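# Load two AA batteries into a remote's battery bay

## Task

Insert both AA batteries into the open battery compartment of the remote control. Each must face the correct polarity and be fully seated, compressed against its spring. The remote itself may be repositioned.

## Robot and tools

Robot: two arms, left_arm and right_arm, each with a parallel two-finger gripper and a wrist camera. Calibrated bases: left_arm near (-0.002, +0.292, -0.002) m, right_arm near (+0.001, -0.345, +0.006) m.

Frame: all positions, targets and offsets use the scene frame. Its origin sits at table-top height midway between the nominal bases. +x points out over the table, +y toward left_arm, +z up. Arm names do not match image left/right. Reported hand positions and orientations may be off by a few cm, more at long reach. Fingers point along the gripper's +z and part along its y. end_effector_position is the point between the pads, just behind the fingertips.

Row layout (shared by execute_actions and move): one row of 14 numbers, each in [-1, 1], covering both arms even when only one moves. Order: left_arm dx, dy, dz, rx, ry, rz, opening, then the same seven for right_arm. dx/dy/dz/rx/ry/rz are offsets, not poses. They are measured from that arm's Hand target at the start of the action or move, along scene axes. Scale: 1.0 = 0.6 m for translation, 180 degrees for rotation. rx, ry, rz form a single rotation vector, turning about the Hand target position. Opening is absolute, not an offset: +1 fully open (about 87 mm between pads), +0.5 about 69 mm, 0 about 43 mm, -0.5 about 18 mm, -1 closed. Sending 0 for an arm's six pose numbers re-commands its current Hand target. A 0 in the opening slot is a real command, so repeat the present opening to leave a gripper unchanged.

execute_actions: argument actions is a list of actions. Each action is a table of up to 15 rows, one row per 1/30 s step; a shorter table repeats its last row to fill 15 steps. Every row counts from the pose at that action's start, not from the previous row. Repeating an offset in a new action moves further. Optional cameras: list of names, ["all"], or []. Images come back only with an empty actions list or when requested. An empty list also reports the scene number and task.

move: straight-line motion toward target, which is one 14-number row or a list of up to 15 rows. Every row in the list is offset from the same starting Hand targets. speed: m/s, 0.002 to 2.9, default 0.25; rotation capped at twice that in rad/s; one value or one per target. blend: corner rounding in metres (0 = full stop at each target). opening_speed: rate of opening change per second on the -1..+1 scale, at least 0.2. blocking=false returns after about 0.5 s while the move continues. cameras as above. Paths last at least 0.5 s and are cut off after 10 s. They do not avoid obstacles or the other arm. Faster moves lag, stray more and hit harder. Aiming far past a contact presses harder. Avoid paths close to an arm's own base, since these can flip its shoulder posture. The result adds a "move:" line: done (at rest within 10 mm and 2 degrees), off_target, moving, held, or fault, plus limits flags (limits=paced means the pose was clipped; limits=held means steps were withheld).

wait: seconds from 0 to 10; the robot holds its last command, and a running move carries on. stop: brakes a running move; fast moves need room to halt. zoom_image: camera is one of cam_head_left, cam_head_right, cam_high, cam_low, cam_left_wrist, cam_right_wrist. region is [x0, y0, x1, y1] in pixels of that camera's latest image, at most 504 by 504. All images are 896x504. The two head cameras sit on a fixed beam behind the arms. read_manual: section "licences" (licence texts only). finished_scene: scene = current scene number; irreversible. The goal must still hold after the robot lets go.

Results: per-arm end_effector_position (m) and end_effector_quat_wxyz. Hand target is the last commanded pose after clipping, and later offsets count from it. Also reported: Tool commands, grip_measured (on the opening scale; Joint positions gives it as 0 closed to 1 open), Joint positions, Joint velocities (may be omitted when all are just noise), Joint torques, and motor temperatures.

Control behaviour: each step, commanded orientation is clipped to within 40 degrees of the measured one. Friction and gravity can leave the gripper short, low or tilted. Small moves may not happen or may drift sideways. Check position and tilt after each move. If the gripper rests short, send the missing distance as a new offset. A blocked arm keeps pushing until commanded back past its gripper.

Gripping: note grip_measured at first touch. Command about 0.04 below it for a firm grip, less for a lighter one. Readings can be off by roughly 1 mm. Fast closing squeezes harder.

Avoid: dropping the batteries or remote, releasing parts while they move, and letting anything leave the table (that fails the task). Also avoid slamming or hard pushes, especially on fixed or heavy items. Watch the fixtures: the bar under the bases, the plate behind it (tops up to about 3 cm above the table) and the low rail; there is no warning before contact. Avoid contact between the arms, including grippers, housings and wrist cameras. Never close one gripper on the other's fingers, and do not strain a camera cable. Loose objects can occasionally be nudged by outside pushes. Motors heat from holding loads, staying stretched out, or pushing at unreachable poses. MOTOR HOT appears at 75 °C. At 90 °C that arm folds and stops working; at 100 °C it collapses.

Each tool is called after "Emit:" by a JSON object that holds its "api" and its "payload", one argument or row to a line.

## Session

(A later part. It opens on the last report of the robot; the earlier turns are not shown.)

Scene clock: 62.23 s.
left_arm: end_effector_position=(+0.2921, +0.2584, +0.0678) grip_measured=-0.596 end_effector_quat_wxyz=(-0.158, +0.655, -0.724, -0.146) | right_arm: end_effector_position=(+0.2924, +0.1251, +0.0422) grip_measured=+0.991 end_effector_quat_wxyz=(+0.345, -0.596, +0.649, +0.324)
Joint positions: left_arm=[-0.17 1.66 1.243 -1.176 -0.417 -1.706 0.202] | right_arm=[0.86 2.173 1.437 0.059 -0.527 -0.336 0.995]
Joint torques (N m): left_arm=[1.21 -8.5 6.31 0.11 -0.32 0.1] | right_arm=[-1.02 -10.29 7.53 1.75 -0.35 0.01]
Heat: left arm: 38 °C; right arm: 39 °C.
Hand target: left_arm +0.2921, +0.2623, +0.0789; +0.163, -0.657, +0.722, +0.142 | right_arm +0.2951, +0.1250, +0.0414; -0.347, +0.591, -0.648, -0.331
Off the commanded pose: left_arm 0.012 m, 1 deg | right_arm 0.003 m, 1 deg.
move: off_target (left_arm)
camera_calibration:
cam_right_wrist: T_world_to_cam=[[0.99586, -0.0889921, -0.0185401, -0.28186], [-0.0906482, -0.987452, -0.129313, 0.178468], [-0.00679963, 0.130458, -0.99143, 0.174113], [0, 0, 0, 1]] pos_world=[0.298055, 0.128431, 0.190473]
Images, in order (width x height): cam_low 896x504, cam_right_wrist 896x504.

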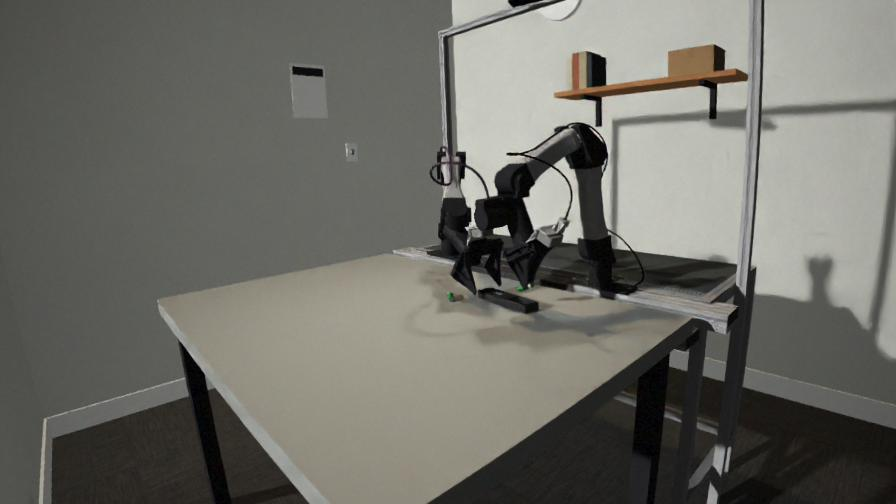

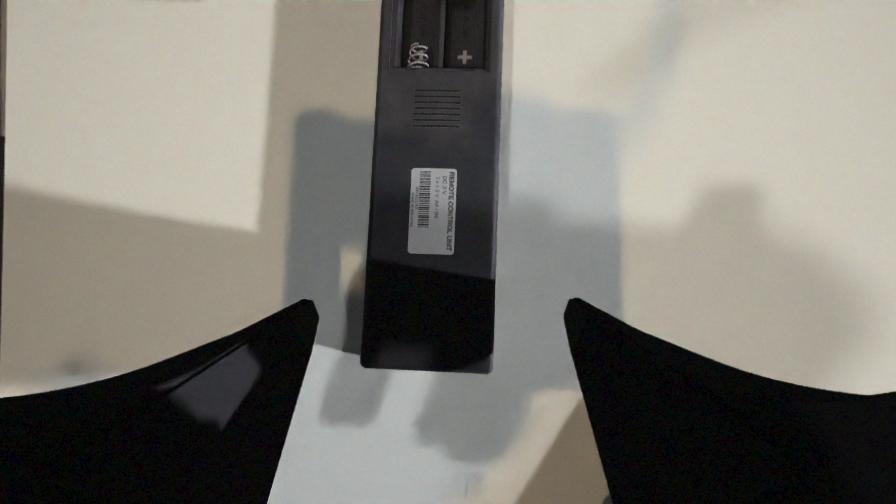

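Emit:
{"api": "move", "payload": {
  "target": [0, 0, 0, 0, 0, 0, -0.66, -0.008, 0, -0.045, 0, 0, 0, 1],
  "speed": 0.06,
  "cameras": ["cam_right_wrist","cam_low"]
}}

Emit:
{"api": "zoom_image", "payload": {
  "camera": "cam_low",
  "region": [420, 220, 560, 325]
}}

Scene clock: 63.47 s.
left_arm: end_effector_position=(+0.2921, +0.2584, +0.0678) grip_measured=-0.596 end_effector_quat_wxyz=(-0.158, +0.655, -0.724, -0.146) | right_arm: end_effector_position=(+0.2934, +0.1259, +0.0225) grip_measured=+0.991 end_effector_quat_wxyz=(+0.355, -0.593, +0.644, +0.327)
Joint positions: left_arm=[-0.17 1.66 1.243 -1.176 -0.417 -1.706 0.202] | right_arm=[0.86 2.209 1.389 0.169 -0.528 -0.33 0.995]
Joint torques (N m): left_arm=[1.21 -8.49 6.28 0.11 -0.33 0.1] | right_arm=[-0.09 -9.65 6.83 1.68 -0.28 0.03]
Heat: left arm: 38 °C; right arm: 39 °C.
Hand target: left_arm +0.2921, +0.2623, +0.0789; +0.163, -0.657, +0.722, +0.142 | right_arm +0.2903, +0.1250, +0.0142; -0.347, +0.591, -0.648, -0.331
Off the commanded pose: left_arm 0.012 m, 1 deg | right_arm 0.009 m, 1 deg.
move: off_target (left_arm)
camera_calibration:
cam_right_wrist: T_world_to_cam=[[0.995892, -0.0900843, -0.0091136, -0.283278], [-0.0904272, -0.984442, -0.150654, 0.176848], [0.00459971, 0.150859, -0.988545, 0.14852], [0, 0, 0, 1]] pos_world=[0.297423, 0.126172, 0.17088]
Images, in order (width x height): cam_low 896x504, cam_right_wrist 896x504.

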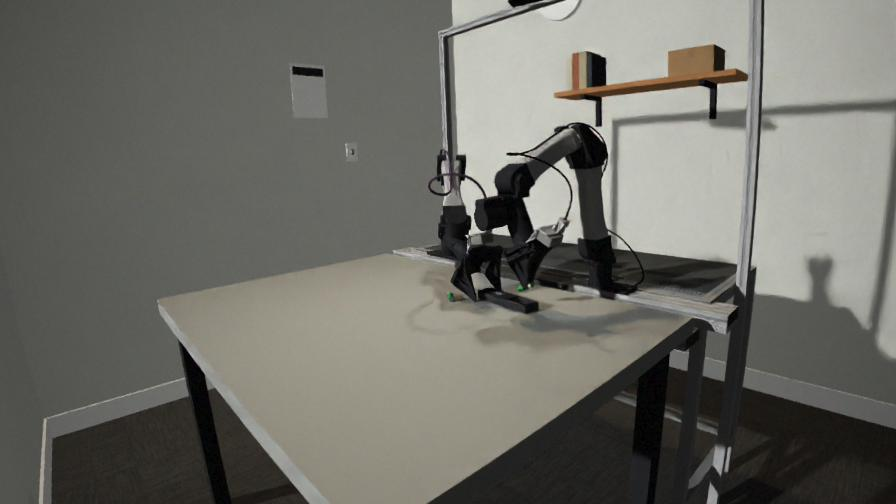

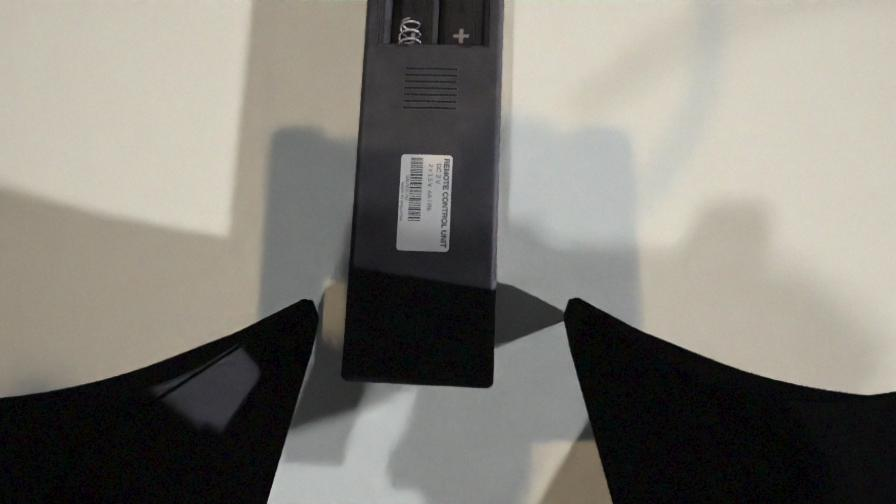

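Scaled by 3.600 from the camera's 896x504 image, which has a finer 1280x720 frame.

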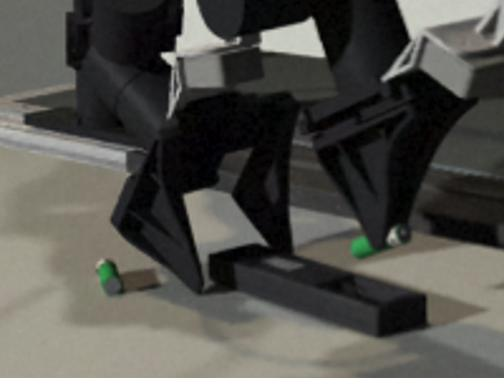

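Emit:
{"api": "move", "payload": {
  "target": [
    [0, 0, 0, 0, 0, 0, -0.66, -0.018, 0, 0.008, 0, 0, 0, 1],
    [0, 0, 0, 0, 0, 0, -0.66, -0.018, 0, 0.008, 0, 0, 0, 0.25]
  ],
  "speed": 0.05,
  "opening_speed": 0.4,
  "cameras": ["cam_right_wrist"]
}}

Scene clock: 66.70 s.
left_arm: end_effector_position=(+0.2921, +0.2584, +0.0678) grip_measured=-0.596 end_effector_quat_wxyz=(-0.158, +0.655, -0.724, -0.146) | right_arm: end_effector_position=(+0.2887, +0.1291, +0.0208) grip_measured=+0.250 end_effector_quat_wxyz=(+0.362, -0.594, +0.638, +0.331)
Joint positions: left_arm=[-0.17 1.66 1.243 -1.176 -0.417 -1.706 0.202] | right_arm=[0.87 2.209 1.365 0.216 -0.528 -0.323 0.625]
Joint torques (N m): left_arm=[1.21 -8.47 6.27 0.11 -0.33 0.11] | right_arm=[0.69 -12.63 5.79 1.33 -0.11 0.09]
Heat: left arm: 38 °C; right arm: 38 °C.
Hand target: left_arm +0.2921, +0.2623, +0.0789; +0.163, -0.657, +0.722, +0.142 | right_arm +0.2795, +0.1251, +0.0191; -0.347, +0.592, -0.648, -0.331
Off the commanded pose: left_arm 0.012 m, 1 deg | right_arm 0.010 m, 2 deg.
move: off_target (left_arm)
camera_calibration:
cam_right_wrist: T_world_to_cam=[[0.996514, -0.083369, -0.0032109, -0.27947], [-0.0827183, -0.982252, -0.168343, 0.177197], [0.0108807, 0.168021, -0.985723, 0.142383], [0, 0, 0, 1]] pos_world=[0.291604, 0.12683, 0.169282]
Images, in order (width x height): cam_right_wrist 896x504.

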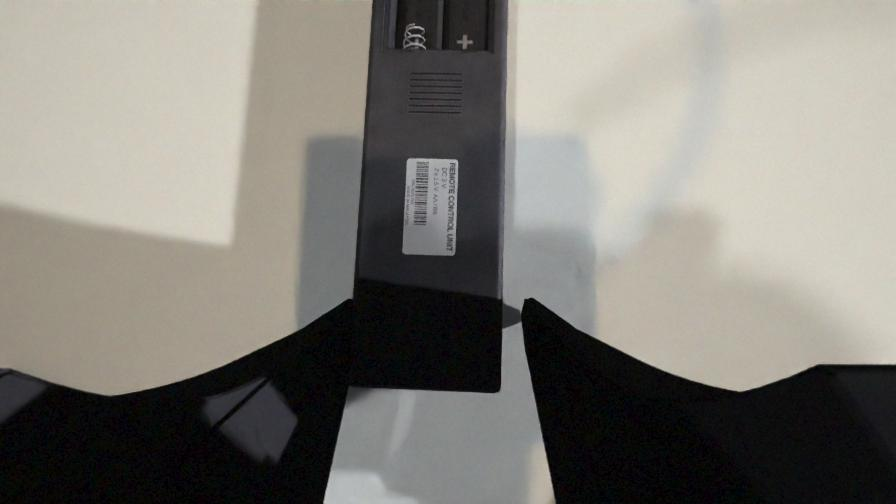

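Emit:
{"api": "move", "payload": {
  "target": [0, 0, 0, 0, 0, 0, -0.66, -0.004, 0, 0, 0, 0, 0, -0.02],
  "speed": 0.05,
  "opening_speed": 0.3,
  "cameras": ["cam_right_wrist","cam_left_wrist","cam_head_right"]
}}

Scene clock: 68.00 s.
left_arm: end_effector_position=(+0.2921, +0.2584, +0.0678) grip_measured=-0.596 end_effector_quat_wxyz=(-0.158, +0.655, -0.724, -0.146) | right_arm: end_effector_position=(+0.2854, +0.1299, +0.0203) grip_measured=+0.078 end_effector_quat_wxyz=(+0.361, -0.595, +0.637, +0.333)
Joint positions: left_arm=[-0.17 1.66 1.243 -1.176 -0.417 -1.706 0.202] | right_arm=[0.875 2.207 1.356 0.224 -0.528 -0.321 0.539]
Joint torques (N m): left_arm=[1.2 -8.49 6.32 0.11 -0.33 0.11] | right_arm=[0.59 -12.74 5.72 1.32 -0.08 0.12]
Heat: left arm: 38 °C; right arm: 38 °C.
Hand target: left_arm +0.2921, +0.2623, +0.0789; +0.163, -0.657, +0.722, +0.142 | right_arm +0.2772, +0.1249, +0.0191; -0.347, +0.591, -0.648, -0.331
Off the commanded pose: left_arm 0.012 m, 1 deg | right_arm 0.010 m, 2 deg.
move: off_target (left_arm)
camera_calibration:
cam_left_wrist: T_world_to_cam=[[0.995468, -0.0935382, -0.0171757, -0.265581], [-0.0783025, -0.908641, 0.410172, 0.254937], [-0.0539733, -0.406968, -0.911847, 0.327578], [0, 0, 0, 1]] pos_world=[0.30202, 0.340117, 0.189571]
cam_right_wrist: T_world_to_cam=[[0.996877, -0.0788918, -0.00339097, -0.27678], [-0.0783199, -0.982349, -0.169873, 0.176432], [0.0100705, 0.169608, -0.98546, 0.141811], [0, 0, 0, 1]] pos_world=[0.288306, 0.12743, 0.168782]
Images, in order (width x height): cam_head_right 896x504, cam_left_wrist 896x504, cam_right_wrist 896x504.

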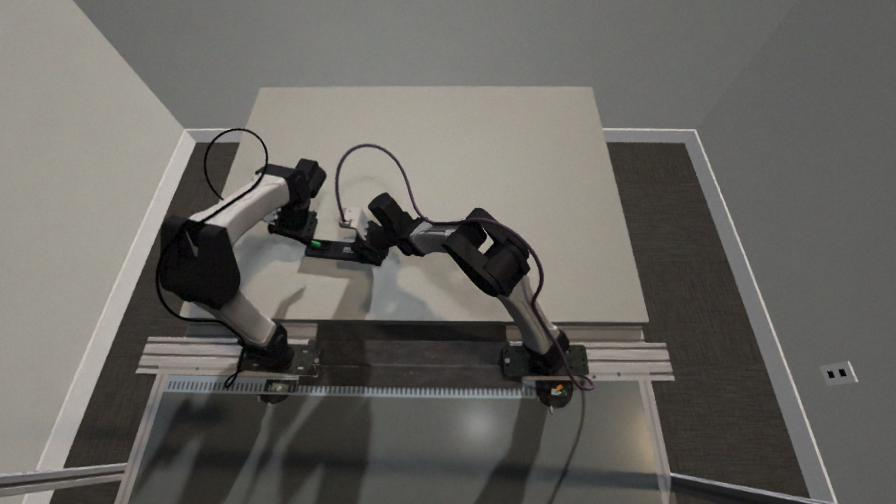

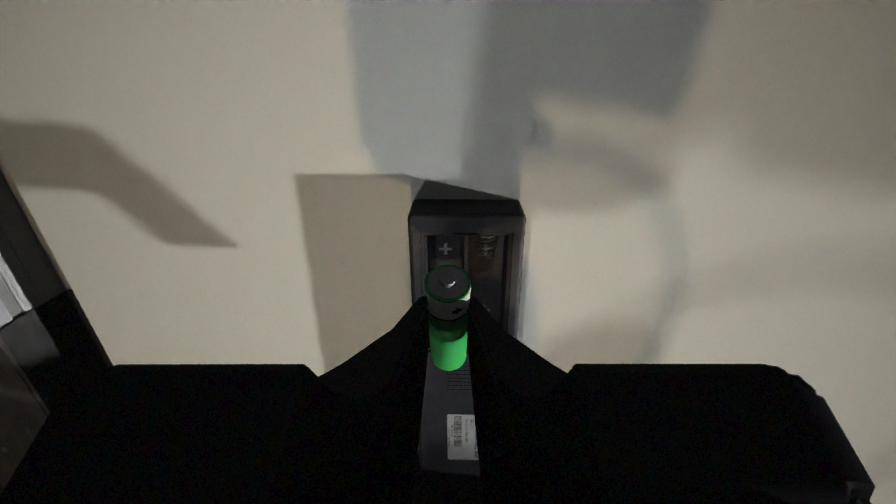

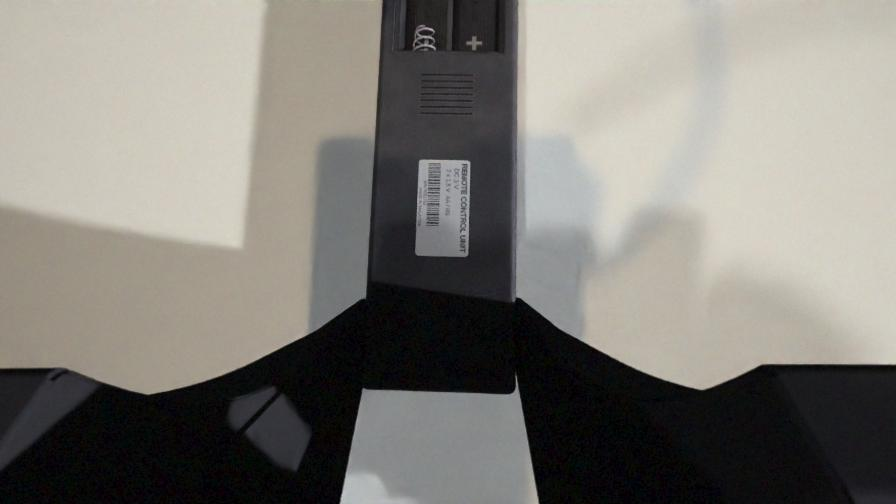

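Emit:
{"api": "zoom_image", "payload": {
  "camera": "cam_left_wrist",
  "region": [370, 190, 550, 370]
}}

Scaled by 2.800 from the camera's 896x504 image, which has a finer 1280x720 frame.

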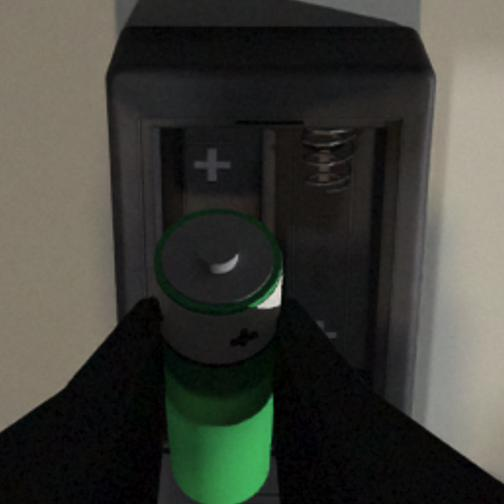

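Emit:
{"api": "move", "payload": {
  "target": [-0.0027, -0.0005, -0.0765, 0, 0, 0, -0.66, 0, 0, 0, 0, 0, 0, -0.02],
  "speed": 0.06,
  "cameras": ["cam_left_wrist"]
}}

Emit:
{"api": "zoom_image", "payload": {
  "camera": "cam_left_wrist",
  "region": [350, 210, 550, 410]
}}

Scene clock: 70.20 s.
left_arm: end_effector_position=(+0.2912, +0.2590, +0.0371) grip_measured=-0.596 end_effector_quat_wxyz=(-0.164, +0.657, -0.723, -0.138) | right_arm: end_effector_position=(+0.2854, +0.1299, +0.0203) grip_measured=+0.078 end_effector_quat_wxyz=(+0.361, -0.595, +0.637, +0.333)
Joint positions: left_arm=[-0.17 1.669 1.127 -1.03 -0.417 -1.706 0.202] | right_arm=[0.875 2.207 1.356 0.224 -0.528 -0.321 0.539]
Joint torques (N m): left_arm=[0.81 -5.98 4.23 0.57 -0.33 0.05] | right_arm=[0.55 -12.75 5.76 1.31 -0.07 0.13]
Heat: left arm: 39 °C; right arm: 38 °C.
Hand target: left_arm +0.2905, +0.2620, +0.0330; +0.163, -0.657, +0.722, +0.142 | right_arm +0.2772, +0.1249, +0.0191; -0.347, +0.591, -0.648, -0.331
Off the commanded pose: left_arm 0.005 m, 1 deg | right_arm 0.010 m, 2 deg.
move: done
camera_calibration:
cam_left_wrist: T_world_to_cam=[[0.995583, -0.0938307, 0.00320155, -0.265792], [-0.0867867, -0.906765, 0.412608, 0.26994], [-0.0358122, -0.411063, -0.910903, 0.295532], [0, 0, 0, 1]] pos_world=[0.298629, 0.341315, 0.158672]
Images, in order (width x height): cam_left_wrist 896x504.

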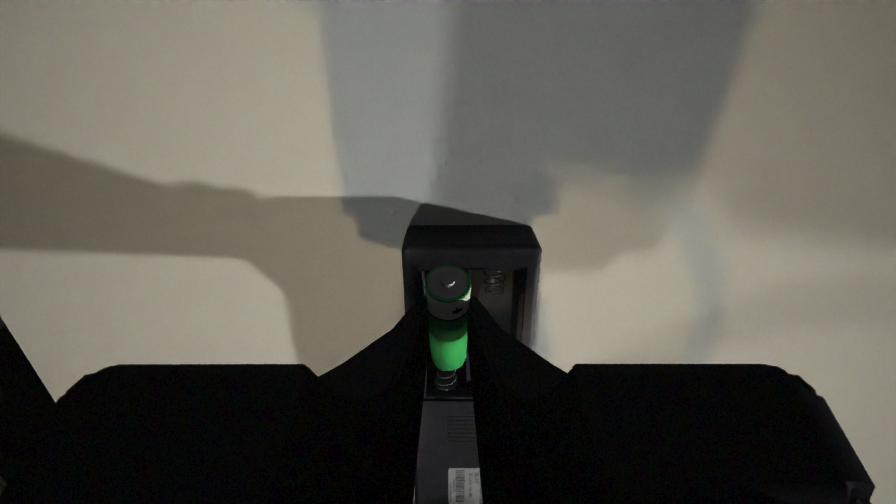

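Scaled by 2.520 from the camera's 896x504 image, which has a finer 1280x720 frame.

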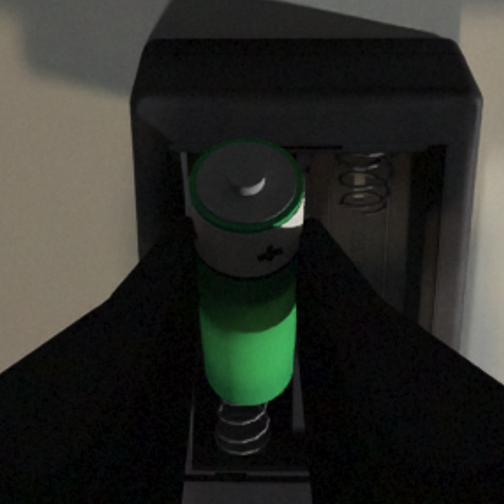

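Emit:
{"api": "move", "payload": {
  "target": [-0.0025, -0.021, 0, 0, 0, 0, -0.66, 0, 0, 0, 0, 0, 0, -0.02],
  "speed": 0.03,
  "cameras": ["cam_left_wrist","cam_right_wrist"]
}}

Emit:
{"api": "zoom_image", "payload": {
  "camera": "cam_left_wrist",
  "region": [350, 210, 550, 410]
}}

Emit:
{"api": "zoom_image", "payload": {
  "camera": "cam_right_wrist",
  "region": [350, 0, 550, 120]
}}

Scene clock: 71.47 s.
left_arm: end_effector_position=(+0.2908, +0.2527, +0.0357) grip_measured=-0.596 end_effector_quat_wxyz=(-0.167, +0.656, -0.723, -0.137) | right_arm: end_effector_position=(+0.2854, +0.1299, +0.0203) grip_measured=+0.078 end_effector_quat_wxyz=(+0.361, -0.595, +0.637, +0.333)
Joint positions: left_arm=[-0.194 1.675 1.127 -1.032 -0.421 -1.729 0.202] | right_arm=[0.875 2.207 1.356 0.224 -0.528 -0.321 0.539]
Joint torques (N m): left_arm=[-0.99 -5.55 5.19 0.34 -0.29 -0.21] | right_arm=[0.55 -12.82 5.83 1.31 -0.07 0.11]
Motor temperatures (°C): left_arm=[22 38 35 24 24 25 24] | right_arm=[22 33 38 35 21 21 21]
Heat: left arm: 38 °C; right arm: 38 °C.
Hand target: left_arm +0.2890, +0.2494, +0.0330; +0.163, -0.657, +0.722, +0.142 | right_arm +0.2772, +0.1249, +0.0191; -0.347, +0.591, -0.648, -0.331
Off the commanded pose: left_arm 0.005 m, 1 deg | right_arm 0.010 m, 2 deg.
move: done
camera_calibration:
cam_left_wrist: T_world_to_cam=[[0.99525, -0.09714, 0.0064982, -0.265141], [-0.091272, -0.907736, 0.409494, 0.266416], [-0.0338796, -0.408142, -0.91229, 0.290427], [0, 0, 0, 1]] pos_world=[0.298038, 0.334615, 0.157581]
cam_right_wrist: T_world_to_cam=[[0.996877, -0.0788918, -0.00339097, -0.27678], [-0.0783199, -0.982349, -0.169873, 0.176432], [0.0100705, 0.169608, -0.98546, 0.141811], [0, 0, 0, 1]] pos_world=[0.288306, 0.12743, 0.168782]
Images, in order (width x height): cam_left_wrist 896x504, cam_right_wrist 896x504.

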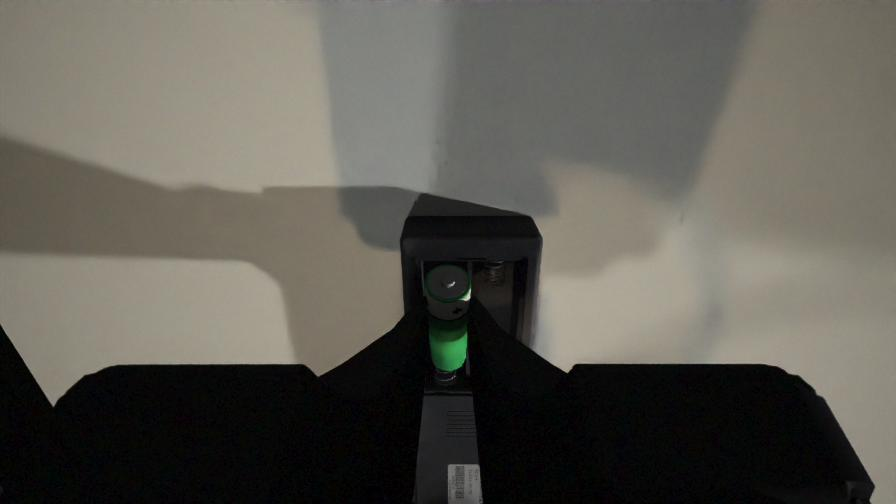

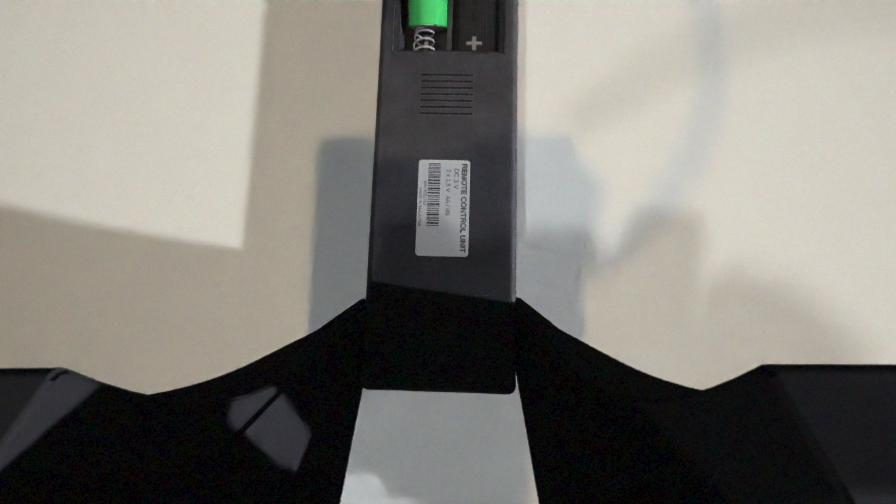

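Scaled by 2.520 from the camera's 896x504 image, which has a finer 1280x720 frame.

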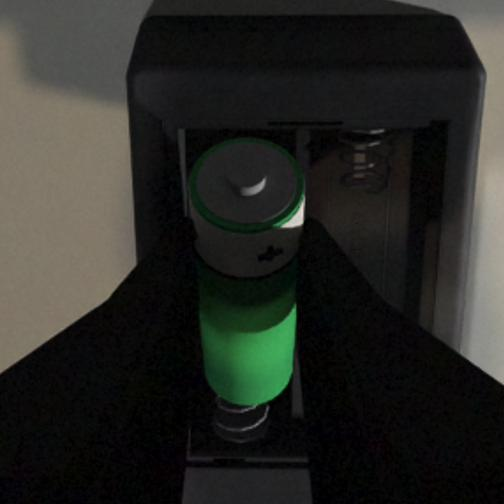

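Scaled by 2.520 from the camera's 896x504 image, which has a finer 1280x720 frame.

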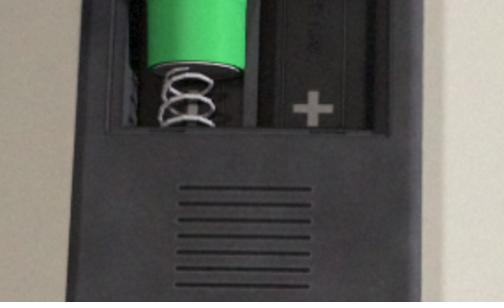

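Emit:
{"api": "move", "payload": {
  "target": [-0.0013, -0.0117, 0.002, 0, 0, 0, -0.66, 0, 0, 0, 0, 0, 0, -0.02],
  "speed": 0.03,
  "cameras": ["cam_left_wrist","cam_right_wrist"]
}}

Emit:
{"api": "zoom_image", "payload": {
  "camera": "cam_left_wrist",
  "region": [350, 210, 550, 410]
}}

Emit:
{"api": "zoom_image", "payload": {
  "camera": "cam_right_wrist",
  "region": [350, 0, 550, 120]
}}

Scene clock: 72.63 s.
left_arm: end_effector_position=(+0.2899, +0.2505, +0.0357) grip_measured=-0.596 end_effector_quat_wxyz=(-0.173, +0.658, -0.719, -0.142) | right_arm: end_effector_position=(+0.2854, +0.1299, +0.0203) grip_measured=+0.078 end_effector_quat_wxyz=(+0.361, -0.595, +0.637, +0.333)
Joint positions: left_arm=[-0.213 1.678 1.129 -1.042 -0.438 -1.76 0.202] | right_arm=[0.875 2.207 1.356 0.224 -0.528 -0.321 0.539]
Joint torques (N m): left_arm=[-1.5 -5.45 5.9 0.25 -0.09 -0.16] | right_arm=[0.61 -12.77 5.76 1.34 -0.07 0.11]
Heat: left arm: 38 °C; right arm: 37 °C.
Hand target: left_arm +0.2881, +0.2424, +0.0343; +0.163, -0.657, +0.722, +0.142 | right_arm +0.2772, +0.1249, +0.0191; -0.347, +0.591, -0.648, -0.331
Off the commanded pose: left_arm 0.008 m, 1 deg | right_arm 0.010 m, 2 deg.
move: done
camera_calibration:
cam_left_wrist: T_world_to_cam=[[0.996001, -0.0888242, 0.00959579, -0.266814], [-0.0854058, -0.915095, 0.39409, 0.264968], [-0.0262237, -0.393334, -0.919022, 0.283866], [0, 0, 0, 1]] pos_world=[0.295821, 0.330426, 0.159018]
cam_right_wrist: T_world_to_cam=[[0.996877, -0.0788918, -0.00339097, -0.27678], [-0.0783199, -0.982349, -0.169873, 0.176432], [0.0100705, 0.169608, -0.98546, 0.141811], [0, 0, 0, 1]] pos_world=[0.288306, 0.12743, 0.168782]
Images, in order (width x height): cam_left_wrist 896x504, cam_right_wrist 896x504.

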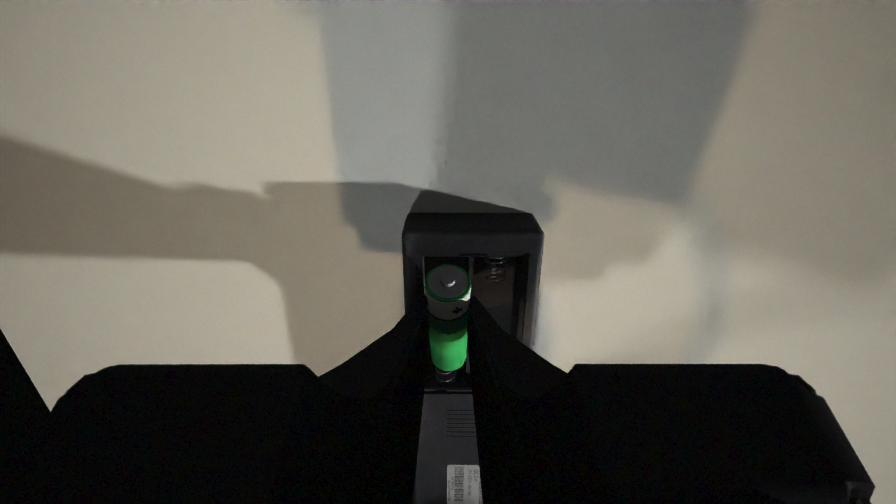

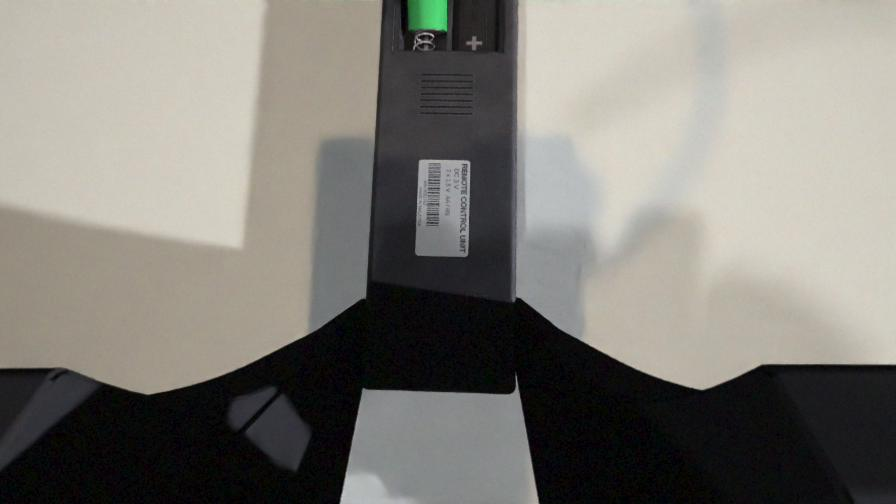

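Scaled by 2.520 from the camera's 896x504 image, which has a finer 1280x720 frame.

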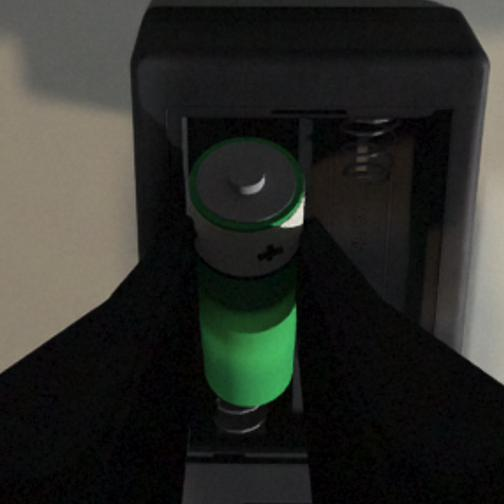

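Scaled by 2.520 from the camera's 896x504 image, which has a finer 1280x720 frame.

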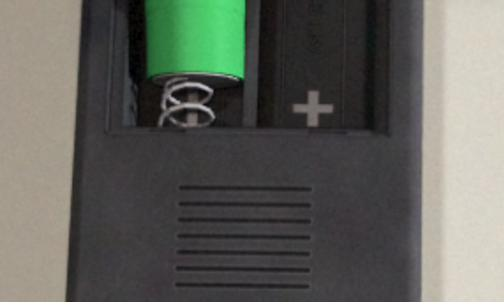

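Emit:
{"api": "move", "payload": {
  "target": [0, -0.001, -0.0133, -0.0717, 0.0082, 0, -0.66, 0, 0, 0, 0, 0, 0, -0.02],
  "speed": 0.03,
  "cameras": ["cam_left_wrist","cam_right_wrist","cam_low"]
}}

Emit:
{"api": "zoom_image", "payload": {
  "camera": "cam_left_wrist",
  "region": [350, 210, 550, 410]
}}

Emit:
{"api": "zoom_image", "payload": {
  "camera": "cam_right_wrist",
  "region": [350, 0, 550, 120]
}}

Emit:
{"api": "zoom_image", "payload": {
  "camera": "cam_low",
  "region": [460, 250, 560, 325]
}}

Scene clock: 77.47 s.
left_arm: end_effector_position=(+0.2904, +0.2523, +0.0344) grip_measured=-0.596 end_effector_quat_wxyz=(-0.102, +0.668, -0.732, -0.089) | right_arm: end_effector_position=(+0.2854, +0.1299, +0.0203) grip_measured=+0.078 end_effector_quat_wxyz=(+0.361, -0.595, +0.637, +0.333)
Joint positions: left_arm=[-0.094 1.66 1.119 -1.002 -0.257 -1.628 0.202] | right_arm=[0.875 2.207 1.356 0.224 -0.528 -0.321 0.539]
Joint torques (N m): left_arm=[0.39 -6.05 3 0.94 0.53 0.05] | right_arm=[0.64 -12.77 5.74 1.32 -0.09 0.14]
Heat: left arm: 38 °C; right arm: 37 °C.
Hand target: left_arm +0.2882, +0.2418, +0.0263; +0.078, -0.669, +0.736, +0.068 | right_arm +0.2772, +0.1249, +0.0191; -0.347, +0.591, -0.648, -0.331
Off the commanded pose: left_arm 0.013 m, 4 deg | right_arm 0.010 m, 2 deg.
move: off_target (left_arm)
camera_calibration:
cam_left_wrist: T_world_to_cam=[[0.996016, -0.0887997, -0.00818619, -0.266644], [-0.0696122, -0.831595, 0.551002, 0.236132], [-0.0557364, -0.548237, -0.834464, 0.328027], [0, 0, 0, 1]] pos_world=[0.300302, 0.352524, 0.141434]
cam_right_wrist: T_world_to_cam=[[0.996877, -0.0788918, -0.00339097, -0.27678], [-0.0783199, -0.982349, -0.169873, 0.176432], [0.0100705, 0.169608, -0.98546, 0.141811], [0, 0, 0, 1]] pos_world=[0.288306, 0.12743, 0.168782]
Images, in order (width x height): cam_low 896x504, cam_left_wrist 896x504, cam_right_wrist 896x504.

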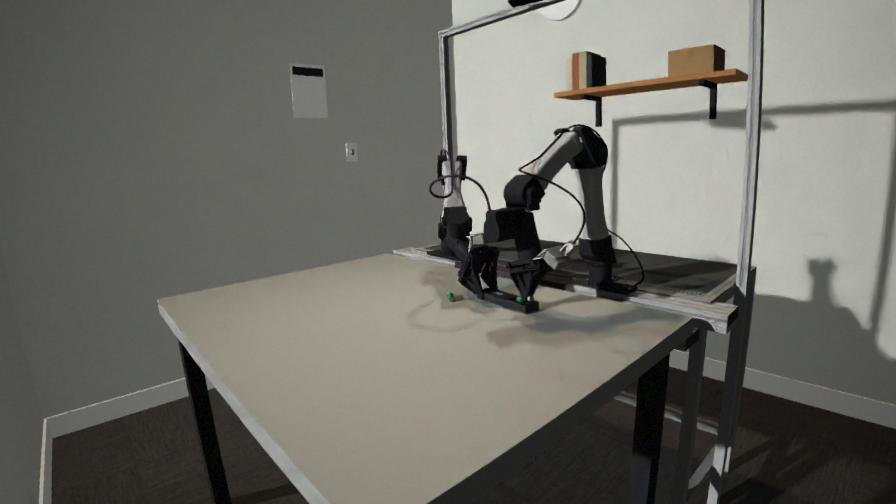

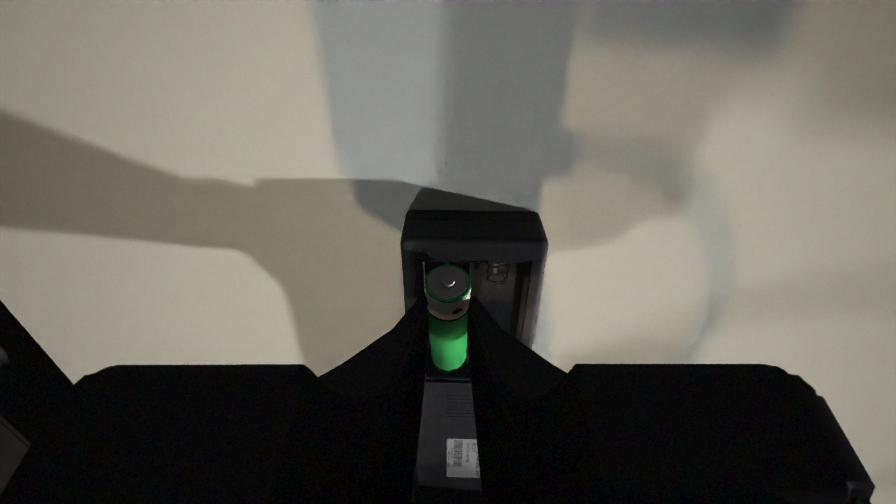

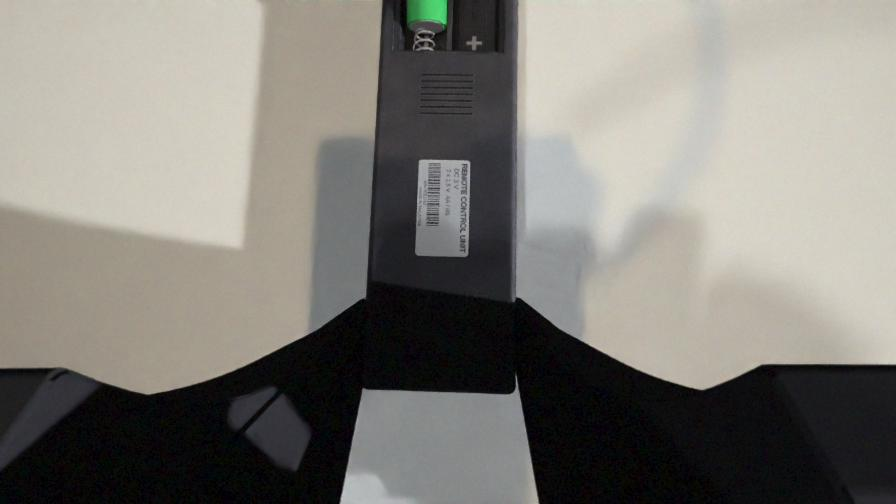

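Scaled by 2.520 from the camera's 896x504 image, which has a finer 1280x720 frame.

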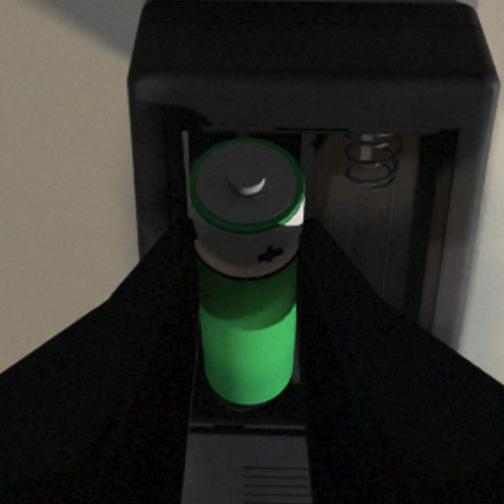

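Scaled by 2.520 from the camera's 896x504 image, which has a finer 1280x720 frame.

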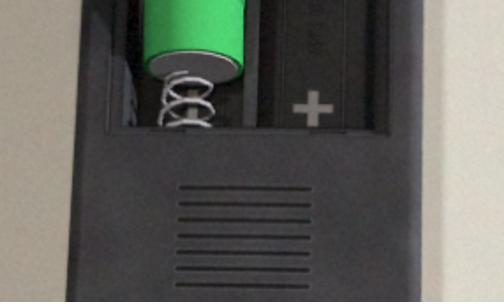

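Scaled by 5.040 from the camera's 896x504 image, which has a finer 1280x720 frame.

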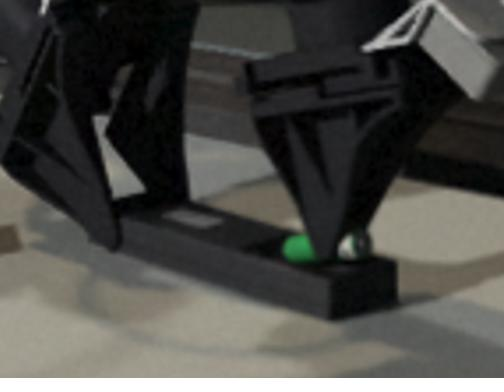

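Emit:
{"api": "move", "payload": {
  "target": [0, 0, -0.01, 0, 0, 0, -0.66, 0, 0, 0, 0, 0, 0, -0.02],
  "speed": 0.03,
  "cameras": ["cam_left_wrist","cam_right_wrist","cam_low"]
}}

Emit:
{"api": "zoom_image", "payload": {
  "camera": "cam_left_wrist",
  "region": [350, 210, 550, 410]
}}

Emit:
{"api": "zoom_image", "payload": {
  "camera": "cam_right_wrist",
  "region": [350, 0, 550, 120]
}}

Emit:
{"api": "zoom_image", "payload": {
  "camera": "cam_low",
  "region": [490, 270, 550, 315]
}}

Scene clock: 78.93 s.
left_arm: end_effector_position=(+0.2903, +0.2523, +0.0342) grip_measured=-0.596 end_effector_quat_wxyz=(-0.105, +0.667, -0.732, -0.087) | right_arm: end_effector_position=(+0.2854, +0.1299, +0.0203) grip_measured=+0.078 end_effector_quat_wxyz=(+0.361, -0.595, +0.637, +0.333)
Joint positions: left_arm=[-0.094 1.654 1.11 -0.992 -0.257 -1.626 0.202] | right_arm=[0.875 2.207 1.356 0.224 -0.528 -0.321 0.539]
Joint torques (N m): left_arm=[0.35 -4.89 2.48 1.08 0.53 0.04] | right_arm=[0.59 -12.85 5.76 1.32 -0.07 0.13]
Heat: left arm: 38 °C; right arm: 37 °C.
Hand target: left_arm +0.2881, +0.2418, +0.0203; +0.078, -0.669, +0.736, +0.068 | right_arm +0.2772, +0.1249, +0.0191; -0.347, +0.591, -0.648, -0.331
Off the commanded pose: left_arm 0.018 m, 4 deg | right_arm 0.010 m, 2 deg.
move: off_target (left_arm)
camera_calibration:
cam_left_wrist: T_world_to_cam=[[0.995796, -0.0915844, -0.00131098, -0.265973], [-0.075683, -0.830794, 0.55141, 0.237761], [-0.0515897, -0.548993, -0.834233, 0.326873], [0, 0, 0, 1]] pos_world=[0.299713, 0.352622, 0.141236]
cam_right_wrist: T_world_to_cam=[[0.996877, -0.0788918, -0.00339097, -0.27678], [-0.0783199, -0.982349, -0.169873, 0.176432], [0.0100705, 0.169608, -0.98546, 0.141811], [0, 0, 0, 1]] pos_world=[0.288306, 0.12743, 0.168782]
Images, in order (width x height): cam_low 896x504, cam_left_wrist 896x504, cam_right_wrist 896x504.

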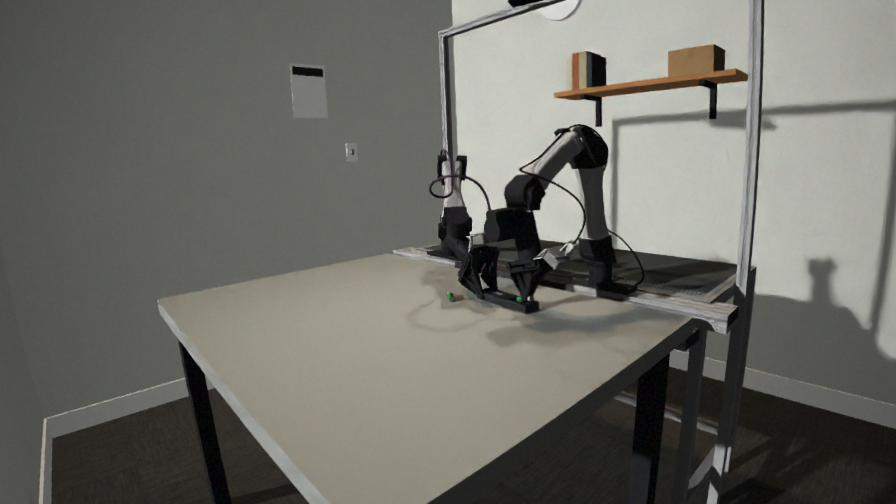

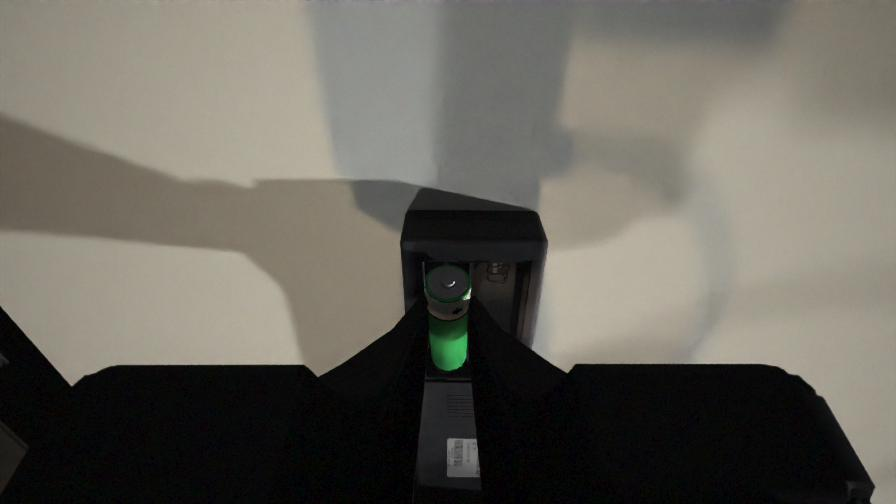

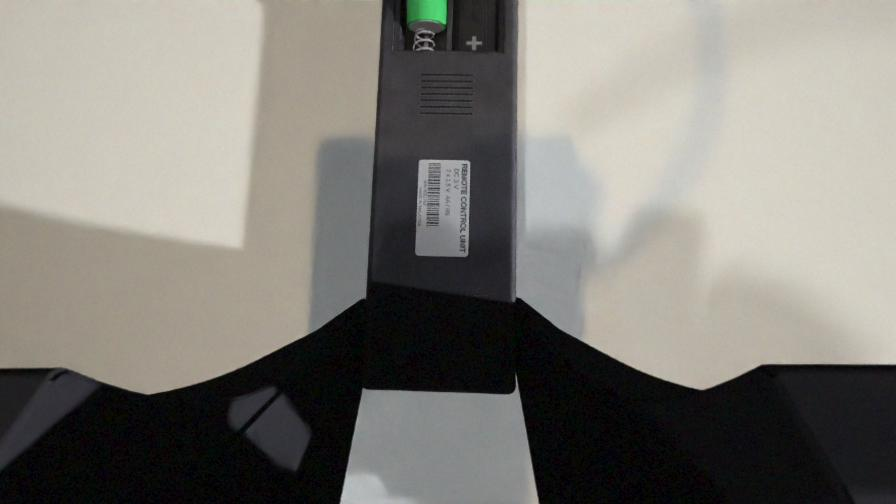

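Scaled by 2.520 from the camera's 896x504 image, which has a finer 1280x720 frame.

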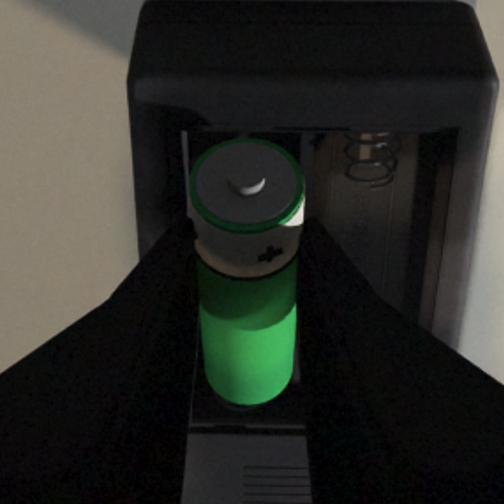

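Scaled by 2.520 from the camera's 896x504 image, which has a finer 1280x720 frame.

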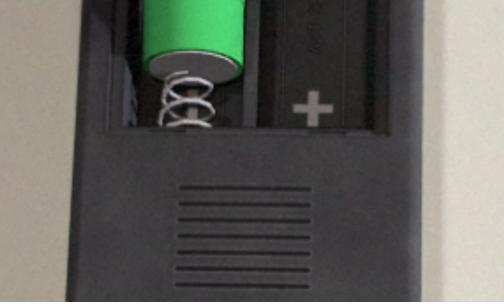

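Scaled by 8.400 from the camera's 896x504 image, which has a finer 1280x720 frame.

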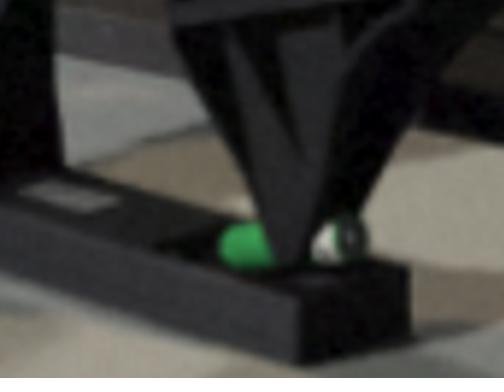

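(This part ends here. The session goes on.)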